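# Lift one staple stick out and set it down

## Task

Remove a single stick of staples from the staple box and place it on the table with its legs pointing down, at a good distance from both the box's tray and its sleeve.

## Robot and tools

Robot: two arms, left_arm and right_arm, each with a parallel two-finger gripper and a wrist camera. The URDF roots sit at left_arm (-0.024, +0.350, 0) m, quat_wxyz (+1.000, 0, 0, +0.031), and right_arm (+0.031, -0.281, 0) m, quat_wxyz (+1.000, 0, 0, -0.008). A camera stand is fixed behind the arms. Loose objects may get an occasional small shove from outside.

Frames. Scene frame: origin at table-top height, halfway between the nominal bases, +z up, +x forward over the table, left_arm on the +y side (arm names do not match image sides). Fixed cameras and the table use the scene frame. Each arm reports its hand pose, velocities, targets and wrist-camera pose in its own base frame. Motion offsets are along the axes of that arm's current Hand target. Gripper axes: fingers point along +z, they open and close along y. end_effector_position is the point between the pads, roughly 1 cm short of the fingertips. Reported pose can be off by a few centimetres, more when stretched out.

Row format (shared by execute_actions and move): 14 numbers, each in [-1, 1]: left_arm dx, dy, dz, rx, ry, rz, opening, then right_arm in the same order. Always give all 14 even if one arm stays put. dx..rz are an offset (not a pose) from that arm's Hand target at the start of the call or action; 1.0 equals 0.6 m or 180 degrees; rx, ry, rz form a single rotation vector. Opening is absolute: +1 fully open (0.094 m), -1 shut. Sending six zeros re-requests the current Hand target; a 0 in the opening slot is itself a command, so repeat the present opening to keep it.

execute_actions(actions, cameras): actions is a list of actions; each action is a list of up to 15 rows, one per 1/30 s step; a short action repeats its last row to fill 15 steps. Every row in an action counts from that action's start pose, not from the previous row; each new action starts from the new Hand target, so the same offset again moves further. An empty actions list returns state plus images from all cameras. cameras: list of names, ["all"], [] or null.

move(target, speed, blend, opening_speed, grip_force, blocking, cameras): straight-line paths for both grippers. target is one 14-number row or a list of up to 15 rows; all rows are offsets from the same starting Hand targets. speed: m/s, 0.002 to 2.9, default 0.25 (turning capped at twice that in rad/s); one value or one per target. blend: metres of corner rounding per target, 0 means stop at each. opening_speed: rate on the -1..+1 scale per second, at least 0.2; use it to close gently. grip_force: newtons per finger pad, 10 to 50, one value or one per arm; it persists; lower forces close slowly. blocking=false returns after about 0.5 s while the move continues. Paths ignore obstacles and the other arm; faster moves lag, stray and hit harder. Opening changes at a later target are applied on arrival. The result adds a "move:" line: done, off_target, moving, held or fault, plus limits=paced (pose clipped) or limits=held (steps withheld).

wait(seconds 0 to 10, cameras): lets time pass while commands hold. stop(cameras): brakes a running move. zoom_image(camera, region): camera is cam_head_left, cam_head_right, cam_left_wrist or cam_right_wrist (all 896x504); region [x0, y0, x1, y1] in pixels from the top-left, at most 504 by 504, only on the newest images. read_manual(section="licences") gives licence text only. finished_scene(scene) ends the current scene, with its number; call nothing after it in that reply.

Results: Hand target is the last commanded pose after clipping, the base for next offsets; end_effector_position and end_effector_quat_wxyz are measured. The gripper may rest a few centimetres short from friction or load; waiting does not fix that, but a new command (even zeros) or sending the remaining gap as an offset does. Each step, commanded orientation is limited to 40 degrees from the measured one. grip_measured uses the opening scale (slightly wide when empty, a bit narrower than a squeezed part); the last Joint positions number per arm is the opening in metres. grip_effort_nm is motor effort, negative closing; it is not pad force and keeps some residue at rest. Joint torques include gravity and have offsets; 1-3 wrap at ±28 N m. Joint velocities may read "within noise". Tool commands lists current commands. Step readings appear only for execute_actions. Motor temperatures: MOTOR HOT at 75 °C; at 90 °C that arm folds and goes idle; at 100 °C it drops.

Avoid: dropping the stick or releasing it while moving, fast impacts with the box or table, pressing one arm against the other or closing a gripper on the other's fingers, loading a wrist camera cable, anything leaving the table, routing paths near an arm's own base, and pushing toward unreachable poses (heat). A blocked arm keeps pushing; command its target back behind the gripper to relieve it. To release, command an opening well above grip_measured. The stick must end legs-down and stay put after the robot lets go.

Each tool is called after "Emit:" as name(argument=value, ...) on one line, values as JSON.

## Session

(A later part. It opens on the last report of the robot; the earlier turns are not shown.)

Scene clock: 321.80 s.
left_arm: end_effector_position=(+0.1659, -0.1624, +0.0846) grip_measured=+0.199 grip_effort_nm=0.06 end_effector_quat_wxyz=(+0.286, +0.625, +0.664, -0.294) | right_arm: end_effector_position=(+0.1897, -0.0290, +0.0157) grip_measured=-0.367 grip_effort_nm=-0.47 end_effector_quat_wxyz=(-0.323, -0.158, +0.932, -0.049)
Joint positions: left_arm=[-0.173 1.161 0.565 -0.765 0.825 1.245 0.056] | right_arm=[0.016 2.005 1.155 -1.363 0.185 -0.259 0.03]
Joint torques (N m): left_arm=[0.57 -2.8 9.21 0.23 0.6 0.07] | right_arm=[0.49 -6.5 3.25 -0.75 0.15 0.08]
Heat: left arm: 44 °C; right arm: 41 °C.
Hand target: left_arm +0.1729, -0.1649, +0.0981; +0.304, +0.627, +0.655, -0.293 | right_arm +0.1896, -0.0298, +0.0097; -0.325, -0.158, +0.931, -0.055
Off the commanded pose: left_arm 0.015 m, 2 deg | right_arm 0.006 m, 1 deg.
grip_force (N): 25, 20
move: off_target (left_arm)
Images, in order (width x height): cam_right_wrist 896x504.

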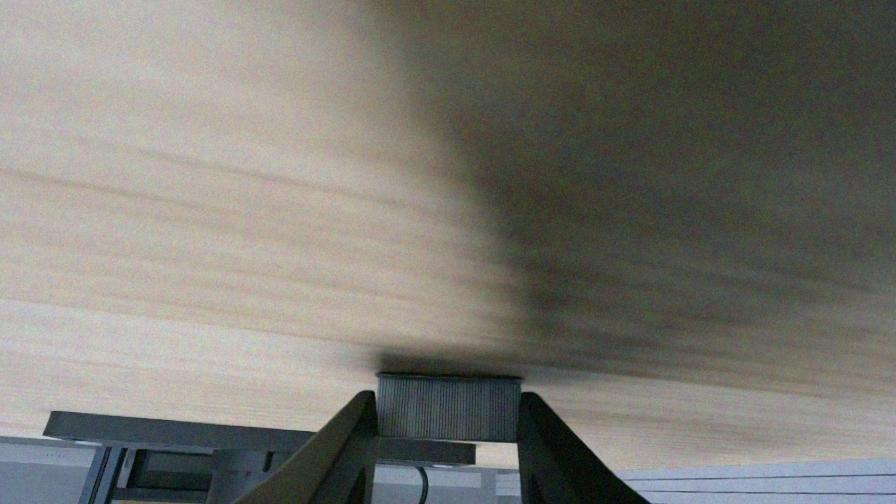

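Emit:
move(target=[0,0,0,0,0,0,0.2,-0.003,0,0.004,0,0,0,-0.44], cameras=["cam_right_wrist"], speed=0.03)

Emit:
zoom_image(camera="cam_right_wrist", region=[330, 324, 570, 474])

Scene clock: 323.20 s.
left_arm: end_effector_position=(+0.1659, -0.1624, +0.0846) grip_measured=+0.199 grip_effort_nm=0.06 end_effector_quat_wxyz=(+0.286, +0.625, +0.664, -0.294) | right_arm: end_effector_position=(+0.1889, -0.0292, +0.0156) grip_measured=-0.367 grip_effort_nm=-0.47 end_effector_quat_wxyz=(-0.324, -0.159, +0.931, -0.049)
Joint positions: left_arm=[-0.173 1.161 0.565 -0.765 0.825 1.245 0.056] | right_arm=[0.016 2.005 1.152 -1.363 0.186 -0.259 0.03]
Joint torques (N m): left_arm=[0.5 -2.71 9.24 0.25 0.61 0.07] | right_arm=[0.5 -6.06 3.11 -0.64 0.13 0.08]
Heat: left arm: 44 °C; right arm: 40 °C.
Hand target: left_arm +0.1729, -0.1649, +0.0981; +0.304, +0.627, +0.655, -0.293 | right_arm +0.1895, -0.0298, +0.0067; -0.325, -0.158, +0.931, -0.055
Off the commanded pose: left_arm 0.015 m, 2 deg | right_arm 0.009 m, 1 deg.
grip_force (N): 25, 20
move: off_target (left_arm)
Images, in order (width x height): cam_right_wrist 896x504.

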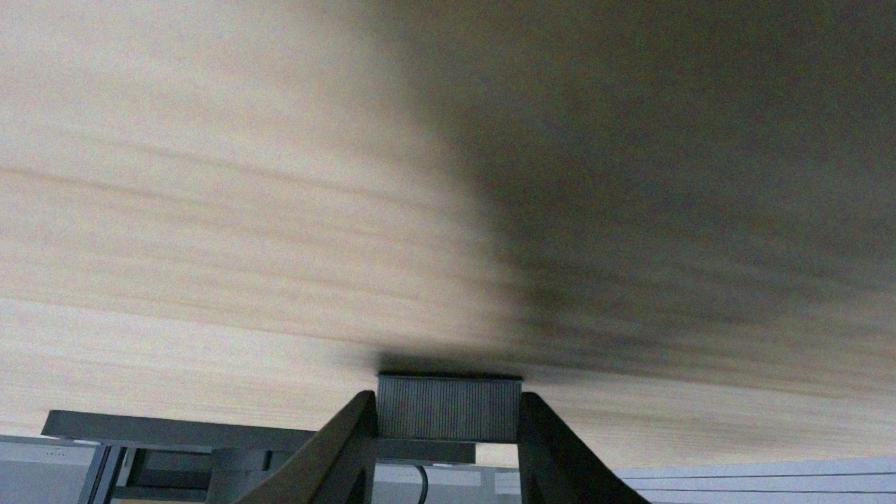

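Scaled by 2.100.

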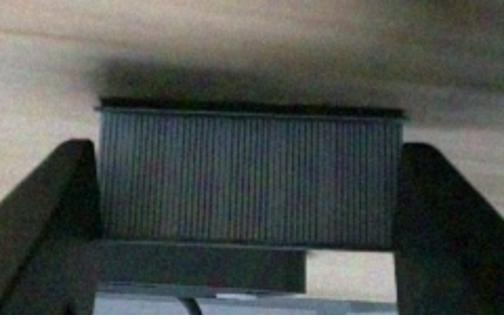

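Emit:
move(target=[[0,0,0,0,0,0,0.2,0.006,0,-0.008,0,0,0,-0.44],[0,0,0,0,0,0,0.2,0.006,0,-0.008,0,0,0,-0.15]], cameras=["cam_right_wrist"], speed=0.03, opening_speed=0.3)

Emit:
zoom_image(camera="cam_right_wrist", region=[330, 324, 570, 474])

Scene clock: 325.97 s.
left_arm: end_effector_position=(+0.1659, -0.1624, +0.0846) grip_measured=+0.199 grip_effort_nm=0.06 end_effector_quat_wxyz=(+0.286, +0.625, +0.664, -0.294) | right_arm: end_effector_position=(+0.1889, -0.0293, +0.0156) grip_measured=-0.152 grip_effort_nm=0.12 end_effector_quat_wxyz=(-0.324, -0.159, +0.931, -0.049)
Joint positions: left_arm=[-0.173 1.161 0.565 -0.765 0.825 1.245 0.056] | right_arm=[0.016 2.005 1.152 -1.364 0.186 -0.259 0.04]
Joint torques (N m): left_arm=[0.55 -2.78 9.21 0.25 0.61 0.08] | right_arm=[0.46 -6.94 3.71 -0.88 0.13 0.07]
Heat: left arm: 44 °C; right arm: 40 °C.
Hand target: left_arm +0.1729, -0.1649, +0.0981; +0.304, +0.627, +0.655, -0.293 | right_arm +0.1898, -0.0297, +0.0127; -0.325, -0.158, +0.931, -0.055
Off the commanded pose: left_arm 0.015 m, 2 deg | right_arm 0.003 m, 1 deg.
grip_force (N): 25, 20
move: off_target (left_arm)
Images, in order (width x height): cam_right_wrist 896x504.

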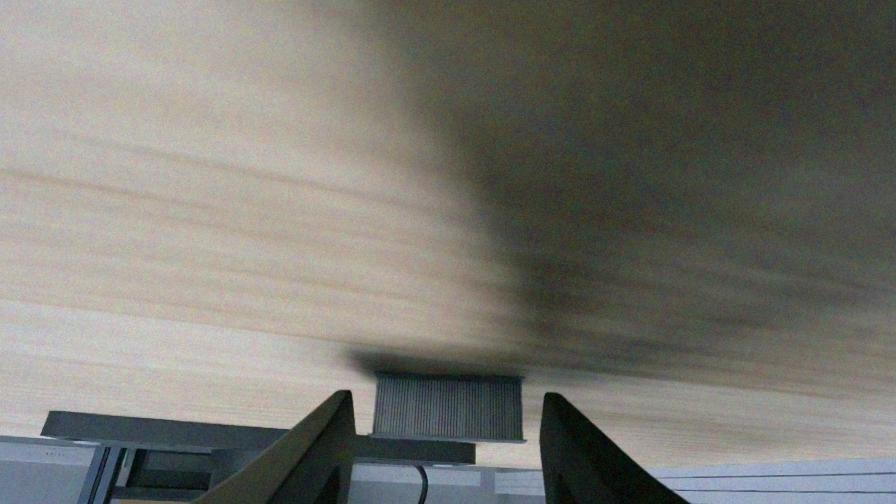

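Scaled by 2.100.

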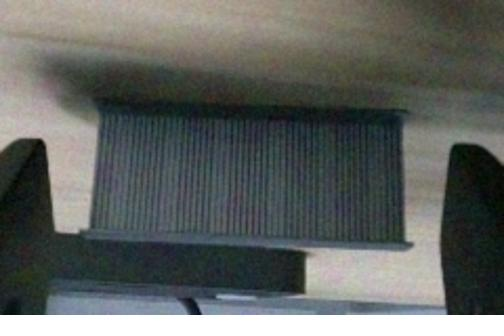

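Emit:
move(target=[[0,0,0,0,0,0,0.2,0,0,-0.1,0,0,0,-0.05],[0,0,0,0,0,0,0.2,0.0733,0.001,-0.0638,0,-0.28,0,-0.05]], cameras=["cam_right_wrist"], speed=[0.06,0.2])

Scene clock: 332.97 s.
left_arm: end_effector_position=(+0.1659, -0.1624, +0.0846) grip_measured=+0.199 grip_effort_nm=0.06 end_effector_quat_wxyz=(+0.286, +0.625, +0.664, -0.294) | right_arm: end_effector_position=(+0.1776, -0.0338, +0.0693) grip_measured=-0.052 grip_effort_nm=0.11 end_effector_quat_wxyz=(+0.091, -0.163, +0.982, +0.016)
Joint positions: left_arm=[-0.173 1.161 0.565 -0.765 0.825 1.245 0.056] | right_arm=[-0.303 1.067 0.692 -1.046 -0.11 -0.625 0.045]
Joint torques (N m): left_arm=[0.55 -2.77 9.21 0.23 0.6 0.06] | right_arm=[-0.53 -2.76 5.26 0.94 -0.19 -0.11]
Heat: left arm: 44 °C; right arm: 40 °C.
Hand target: left_arm +0.1729, -0.1649, +0.0981; +0.304, +0.627, +0.655, -0.293 | right_arm +0.1795, -0.0327, +0.0700; +0.102, -0.166, +0.981, +0.018
Off the commanded pose: left_arm 0.015 m, 2 deg | right_arm 0.002 m, 1 deg.
grip_force (N): 25, 20
move: off_target (left_arm)
Images, in order (width x height): cam_right_wrist 896x504.

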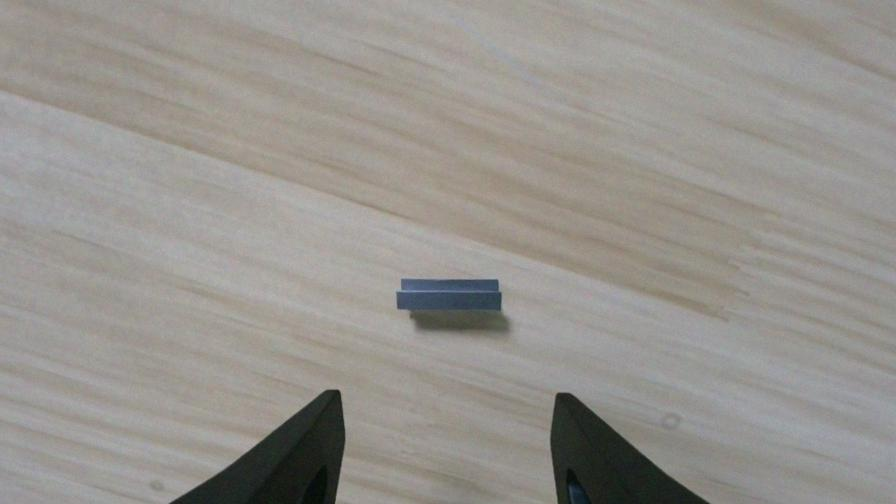

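Emit:
move(target=[0,0,0,0,0,0,0.2,0.0052,0,0.0888,0,0,0,-0.05], cameras=["cam_right_wrist"], speed=0.06)

Scene clock: 337.00 s.
left_arm: end_effector_position=(+0.1659, -0.1624, +0.0846) grip_measured=+0.199 grip_effort_nm=0.06 end_effector_quat_wxyz=(+0.286, +0.625, +0.664, -0.294) | right_arm: end_effector_position=(+0.1858, -0.0327, +0.0189) grip_measured=-0.052 grip_effort_nm=0.12 end_effector_quat_wxyz=(+0.100, -0.167, +0.981, +0.013)
Joint positions: left_arm=[-0.173 1.161 0.565 -0.765 0.825 1.245 0.056] | right_arm=[-0.285 1.149 0.525 -0.777 -0.11 -0.614 0.045]
Joint torques (N m): left_arm=[0.57 -2.74 9.21 0.24 0.61 0.07] | right_arm=[0.59 -1.84 5.12 0.98 -0.15 0.07]
Heat: left arm: 44 °C; right arm: 40 °C.
Hand target: left_arm +0.1729, -0.1649, +0.0981; +0.304, +0.627, +0.655, -0.293 | right_arm +0.1871, -0.0301, +0.0173; +0.102, -0.166, +0.981, +0.018
Off the commanded pose: left_arm 0.015 m, 2 deg | right_arm 0.003 m, 1 deg.
grip_force (N): 25, 20
move: off_target (left_arm)
Images, in order (width x height): cam_right_wrist 896x504.

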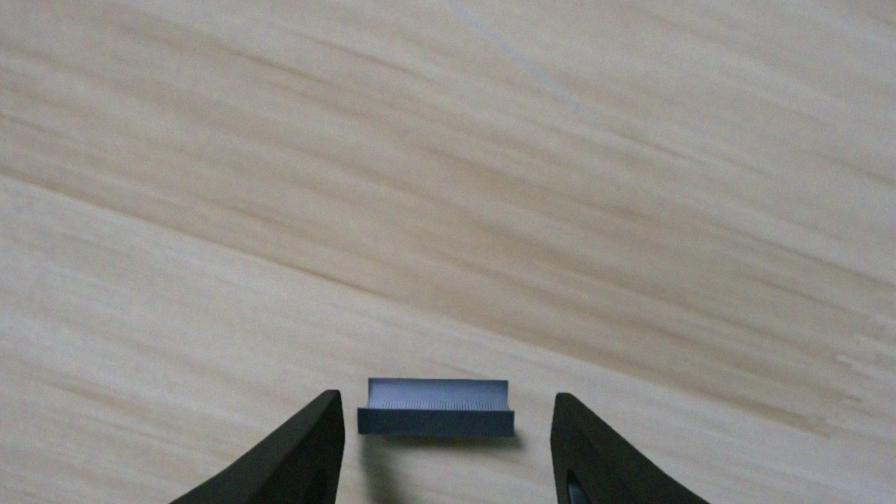

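Emit:
move(target=[[0,0,0,0,0,0,0.2,0,0.0035,0,0,0,0,-0.05],[0,0,0,0,0,0,0.2,0,0.0035,0,0,0,0,-0.44]], cameras=["cam_right_wrist"], speed=0.05, opening_speed=0.4)

Scene clock: 339.97 s.
left_arm: end_effector_position=(+0.1659, -0.1624, +0.0846) grip_measured=+0.199 grip_effort_nm=0.06 end_effector_quat_wxyz=(+0.286, +0.625, +0.664, -0.294) | right_arm: end_effector_position=(+0.1863, -0.0307, +0.0190) grip_measured=-0.345 grip_effort_nm=-0.43 end_effector_quat_wxyz=(+0.100, -0.167, +0.981, +0.014)
Joint positions: left_arm=[-0.173 1.161 0.565 -0.765 0.825 1.245 0.056] | right_arm=[-0.274 1.149 0.525 -0.777 -0.11 -0.603 0.031]
Joint torques (N m): left_arm=[0.59 -2.78 9.18 0.23 0.6 0.07] | right_arm=[0.61 -2.3 4.86 0.95 -0.13 0.08]
Heat: left arm: 44 °C; right arm: 40 °C.
Hand target: left_arm +0.1729, -0.1649, +0.0981; +0.304, +0.627, +0.655, -0.293 | right_arm +0.1864, -0.0281, +0.0173; +0.102, -0.166, +0.981, +0.018
Off the commanded pose: left_arm 0.015 m, 2 deg | right_arm 0.003 m, 1 deg.
grip_force (N): 25, 20
move: off_target (left_arm)
Images, in order (width x height): cam_right_wrist 896x504.

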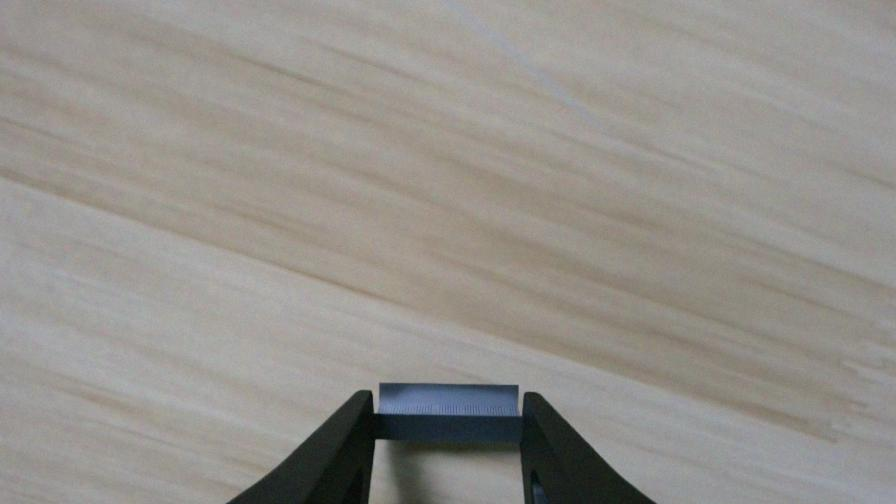

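Emit:
move(target=[[0,0,0,0,0,0,0.2,-0.0156,0,-0.0733,0,0,0,-0.44],[0,0,0,0,0,0,0.2,-0.0156,0,-0.0733,0,0.28,0,-0.44]], cameras=["cam_right_wrist"], speed=[0.08,0.25])

Scene clock: 344.57 s.
left_arm: end_effector_position=(+0.1659, -0.1624, +0.0846) grip_measured=+0.199 grip_effort_nm=0.06 end_effector_quat_wxyz=(+0.286, +0.625, +0.664, -0.294) | right_arm: end_effector_position=(+0.1818, -0.0272, +0.0603) grip_measured=-0.349 grip_effort_nm=-0.47 end_effector_quat_wxyz=(-0.326, -0.159, +0.931, -0.048)
Joint positions: left_arm=[-0.173 1.161 0.565 -0.765 0.825 1.245 0.056] | right_arm=[0.022 1.898 1.201 -1.523 0.18 -0.255 0.031]
Joint torques (N m): left_arm=[0.54 -2.73 9.21 0.23 0.61 0.08] | right_arm=[0.5 -6.49 5.74 -1.11 0.15 0.09]
Heat: left arm: 44 °C; right arm: 40 °C.
Hand target: left_arm +0.1729, -0.1649, +0.0981; +0.304, +0.627, +0.655, -0.293 | right_arm +0.1865, -0.0281, +0.0623; -0.325, -0.158, +0.931, -0.055
Off the commanded pose: left_arm 0.015 m, 2 deg | right_arm 0.005 m, 1 deg.
grip_force (N): 25, 20
move: off_target (left_arm)
Images, in order (width x height): cam_right_wrist 896x504.

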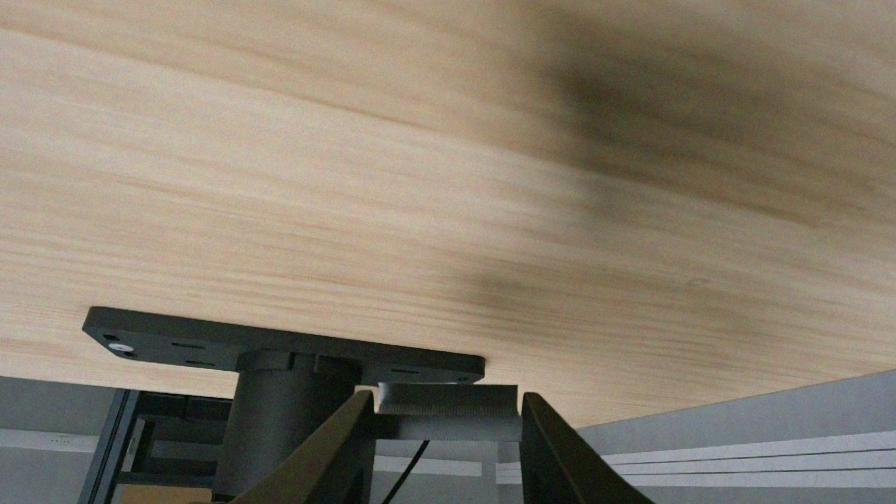

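Emit:
move(target=[0,0,0,0,0,0,0.2,-0.0514,0,0.0657,0,0,0,-0.44], cameras=["cam_right_wrist"], speed=0.04)

Emit:
zoom_image(camera="cam_right_wrist", region=[330, 324, 570, 474])

Scene clock: 347.13 s.
left_arm: end_effector_position=(+0.1659, -0.1624, +0.0846) grip_measured=+0.199 grip_effort_nm=0.06 end_effector_quat_wxyz=(+0.286, +0.625, +0.664, -0.294) | right_arm: end_effector_position=(+0.1866, -0.0272, +0.0158) grip_measured=-0.349 grip_effort_nm=-0.47 end_effector_quat_wxyz=(-0.321, -0.158, +0.932, -0.049)
Joint positions: left_arm=[-0.173 1.161 0.565 -0.765 0.825 1.245 0.056] | right_arm=[0.022 1.992 1.138 -1.357 0.18 -0.254 0.031]
Joint torques (N m): left_arm=[0.55 -2.73 9.2 0.24 0.59 0.08] | right_arm=[0.4 -6.65 3.43 -0.86 0.16 0.08]
Heat: left arm: 44 °C; right arm: 40 °C.
Hand target: left_arm +0.1729, -0.1649, +0.0981; +0.304, +0.627, +0.655, -0.293 | right_arm +0.1860, -0.0282, +0.0122; -0.325, -0.158, +0.931, -0.055
Off the commanded pose: left_arm 0.015 m, 2 deg | right_arm 0.004 m, 1 deg.
grip_force (N): 25, 20
move: off_target (left_arm)
Images, in order (width x height): cam_right_wrist 896x504.

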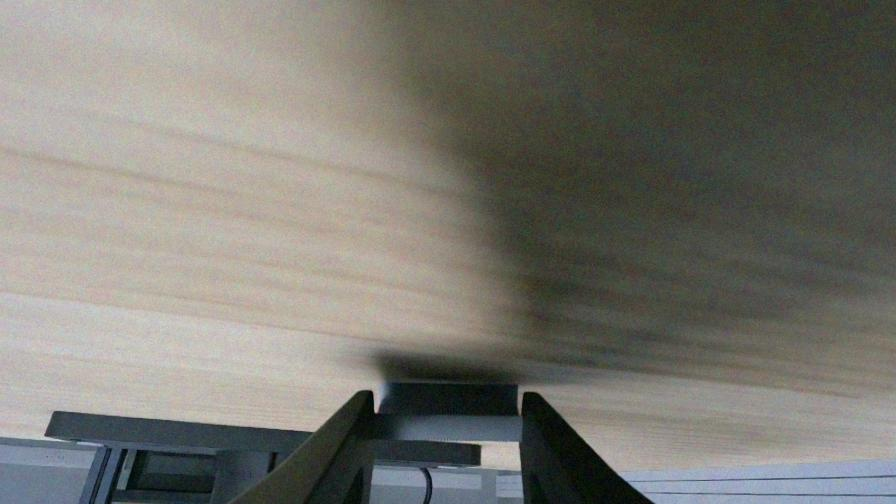

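Scaled by 2.100.

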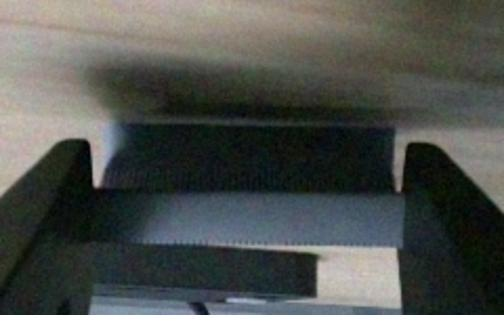

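Emit:
move(target=[[0,0,0,0,0,0,0.2,-0.004,0,0.0053,0,0,0,-0.44],[0,0,0,0,0,0,0.2,-0.004,0,0.0053,0,0,0,-0.2]], cameras=["cam_right_wrist"], speed=0.03, opening_speed=0.25)

Emit:
zoom_image(camera="cam_right_wrist", region=[330, 324, 570, 474])

Scene clock: 350.13 s.
left_arm: end_effector_position=(+0.1659, -0.1624, +0.0846) grip_measured=+0.199 grip_effort_nm=0.06 end_effector_quat_wxyz=(+0.286, +0.625, +0.664, -0.294) | right_arm: end_effector_position=(+0.1870, -0.0275, +0.0144) grip_measured=-0.202 grip_effort_nm=0.11 end_effector_quat_wxyz=(-0.321, -0.158, +0.933, -0.050)
Joint positions: left_arm=[-0.173 1.161 0.565 -0.765 0.825 1.245 0.056] | right_arm=[0.022 1.995 1.137 -1.351 0.182 -0.253 0.037]
Joint torques (N m): left_arm=[0.55 -2.76 9.2 0.24 0.61 0.08] | right_arm=[0.42 -6.28 3.11 -0.75 0.14 0.08]
Heat: left arm: 44 °C; right arm: 40 °C.
Hand target: left_arm +0.1729, -0.1649, +0.0981; +0.304, +0.627, +0.655, -0.293 | right_arm +0.1861, -0.0282, +0.0082; -0.325, -0.158, +0.931, -0.055
Off the commanded pose: left_arm 0.015 m, 2 deg | right_arm 0.006 m, 1 deg.
grip_force (N): 25, 20
move: off_target (left_arm)
Images, in order (width x height): cam_right_wrist 896x504.

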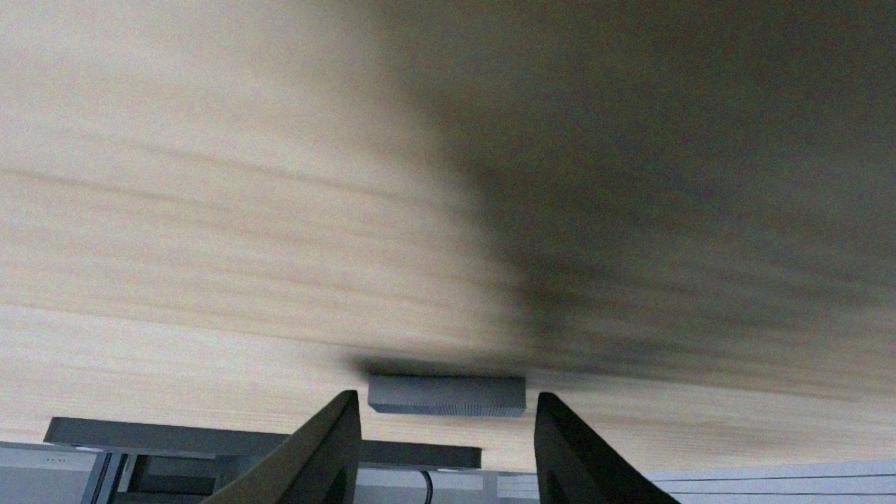

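Scaled by 2.100.

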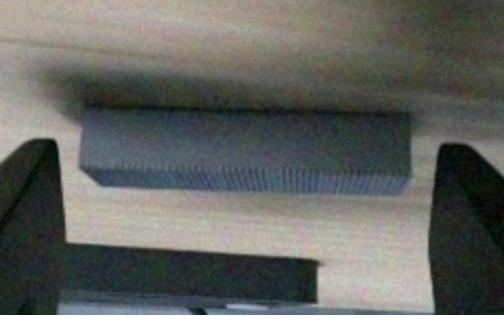

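Looks legs-down. Back off along the fingers and check.

Emit:
move(target=[[0,0,0,0,0,0,0.2,0,0,0,0,0,0,-0.1],[0,0,0,0,0,0,0.2,0,0,-0.13,0,0,0,-0.1]], cameras=["all"], speed=0.06)

Emit:
zoom_image(camera="cam_right_wrist", region=[330, 224, 570, 474])

Emit:
zoom_image(camera="cam_head_left", region=[420, 280, 620, 340])

Scene clock: 353.17 s.
left_arm: end_effector_position=(+0.1659, -0.1624, +0.0846) grip_measured=+0.199 grip_effort_nm=0.07 end_effector_quat_wxyz=(+0.286, +0.625, +0.664, -0.294) | right_arm: end_effector_position=(+0.2253, -0.0155, +0.0571) grip_measured=-0.102 grip_effort_nm=0.11 end_effector_quat_wxyz=(-0.309, -0.166, +0.934, -0.058)
Joint positions: left_arm=[-0.173 1.161 0.565 -0.765 0.825 1.245 0.056] | right_arm=[0.067 2.022 1.386 -1.553 0.175 -0.229 0.042]
Joint torques (N m): left_arm=[0.55 -2.71 9.21 0.24 0.6 0.08] | right_arm=[0.59 -11.44 5.74 -1.06 -0.01 0.05]
Heat: left arm: 44 °C; right arm: 40 °C.
Hand target: left_arm +0.1729, -0.1649, +0.0981; +0.304, +0.627, +0.655, -0.293 | right_arm +0.2319, -0.0122, +0.0692; -0.325, -0.158, +0.931, -0.055
Off the commanded pose: left_arm 0.015 m, 2 deg | right_arm 0.014 m, 2 deg.
joint sent to its limit (right arm) — joint 4 (wrist pitch), lower limit. The joint targets are off in orientation, not in position.
grip_force (N): 25, 20
move: off_target (left_arm, right_arm)

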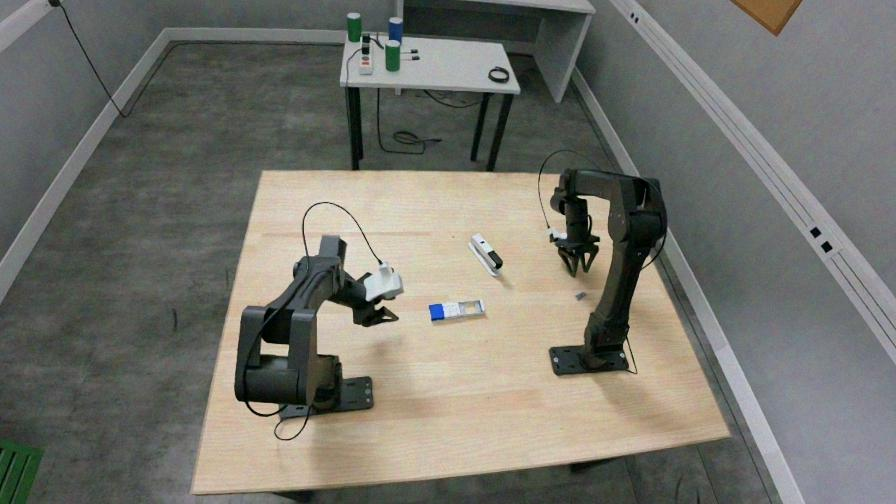

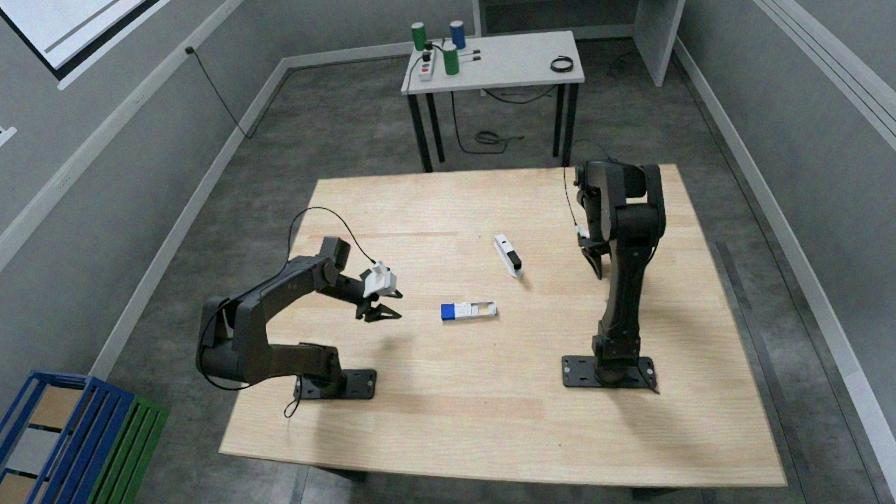

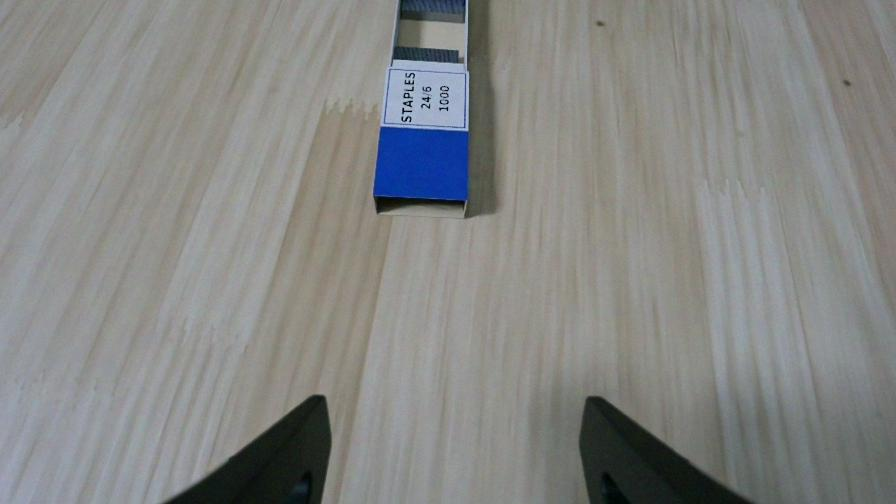

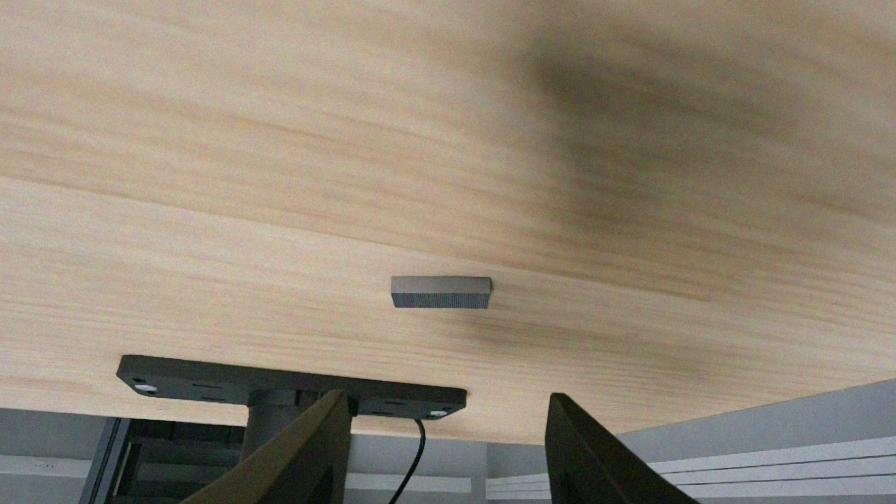

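Scaled by 2.016.

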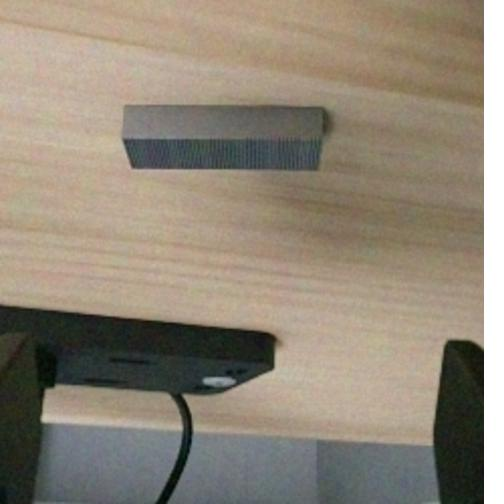

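Scaled by 2.520.

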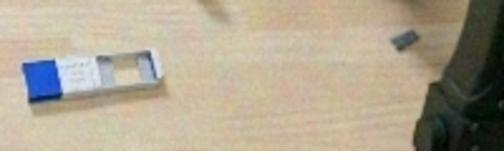

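Emit:
move(target=[0,0,0,0,0,0,0.2,0.0733,0.001,0.05,0,-0.28,0,-0.1], cameras=["cam_right_wrist"], speed=0.2)

Emit:
zoom_image(camera="cam_right_wrist", region=[350, 200, 550, 400])

Scene clock: 358.77 s.
left_arm: end_effector_position=(+0.1659, -0.1624, +0.0846) grip_measured=+0.199 grip_effort_nm=0.06 end_effector_quat_wxyz=(+0.286, +0.625, +0.664, -0.294) | right_arm: end_effector_position=(+0.1796, -0.0303, +0.0724) grip_measured=-0.102 grip_effort_nm=0.11 end_effector_quat_wxyz=(+0.091, -0.163, +0.982, +0.015)
Joint positions: left_arm=[-0.173 1.161 0.565 -0.765 0.825 1.245 0.056] | right_arm=[-0.277 1.068 0.705 -1.055 -0.106 -0.599 0.042]
Joint torques (N m): left_arm=[0.55 -2.78 9.21 0.23 0.6 0.08] | right_arm=[-0.58 -2.81 5.29 0.92 -0.21 -0.1]
Heat: left arm: 44 °C; right arm: 40 °C.
Hand target: left_arm +0.1729, -0.1649, +0.0981; +0.304, +0.627, +0.655, -0.293 | right_arm +0.1815, -0.0292, +0.0731; +0.102, -0.166, +0.981, +0.018
Off the commanded pose: left_arm 0.015 m, 2 deg | right_arm 0.002 m, 1 deg.
grip_force (N): 25, 20
move: off_target (left_arm)
Images, in order (width x height): cam_right_wrist 896x504.

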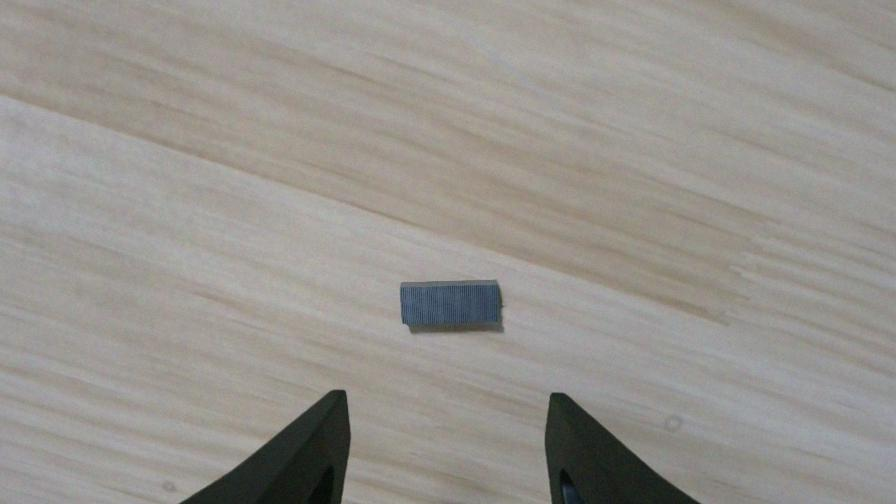

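Scaled by 2.520.

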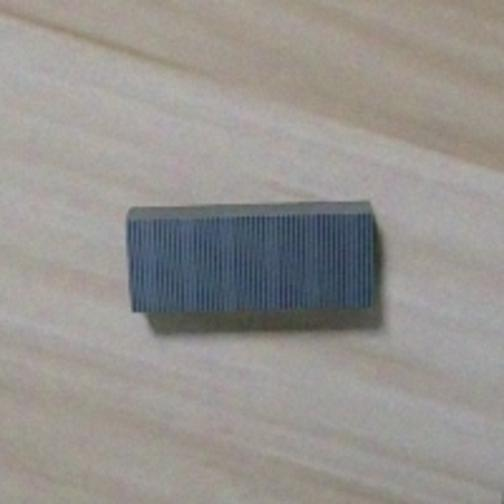

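Crown up, legs down.

Emit:
finished_scene(scene=2)

The scene is finished: the task was done.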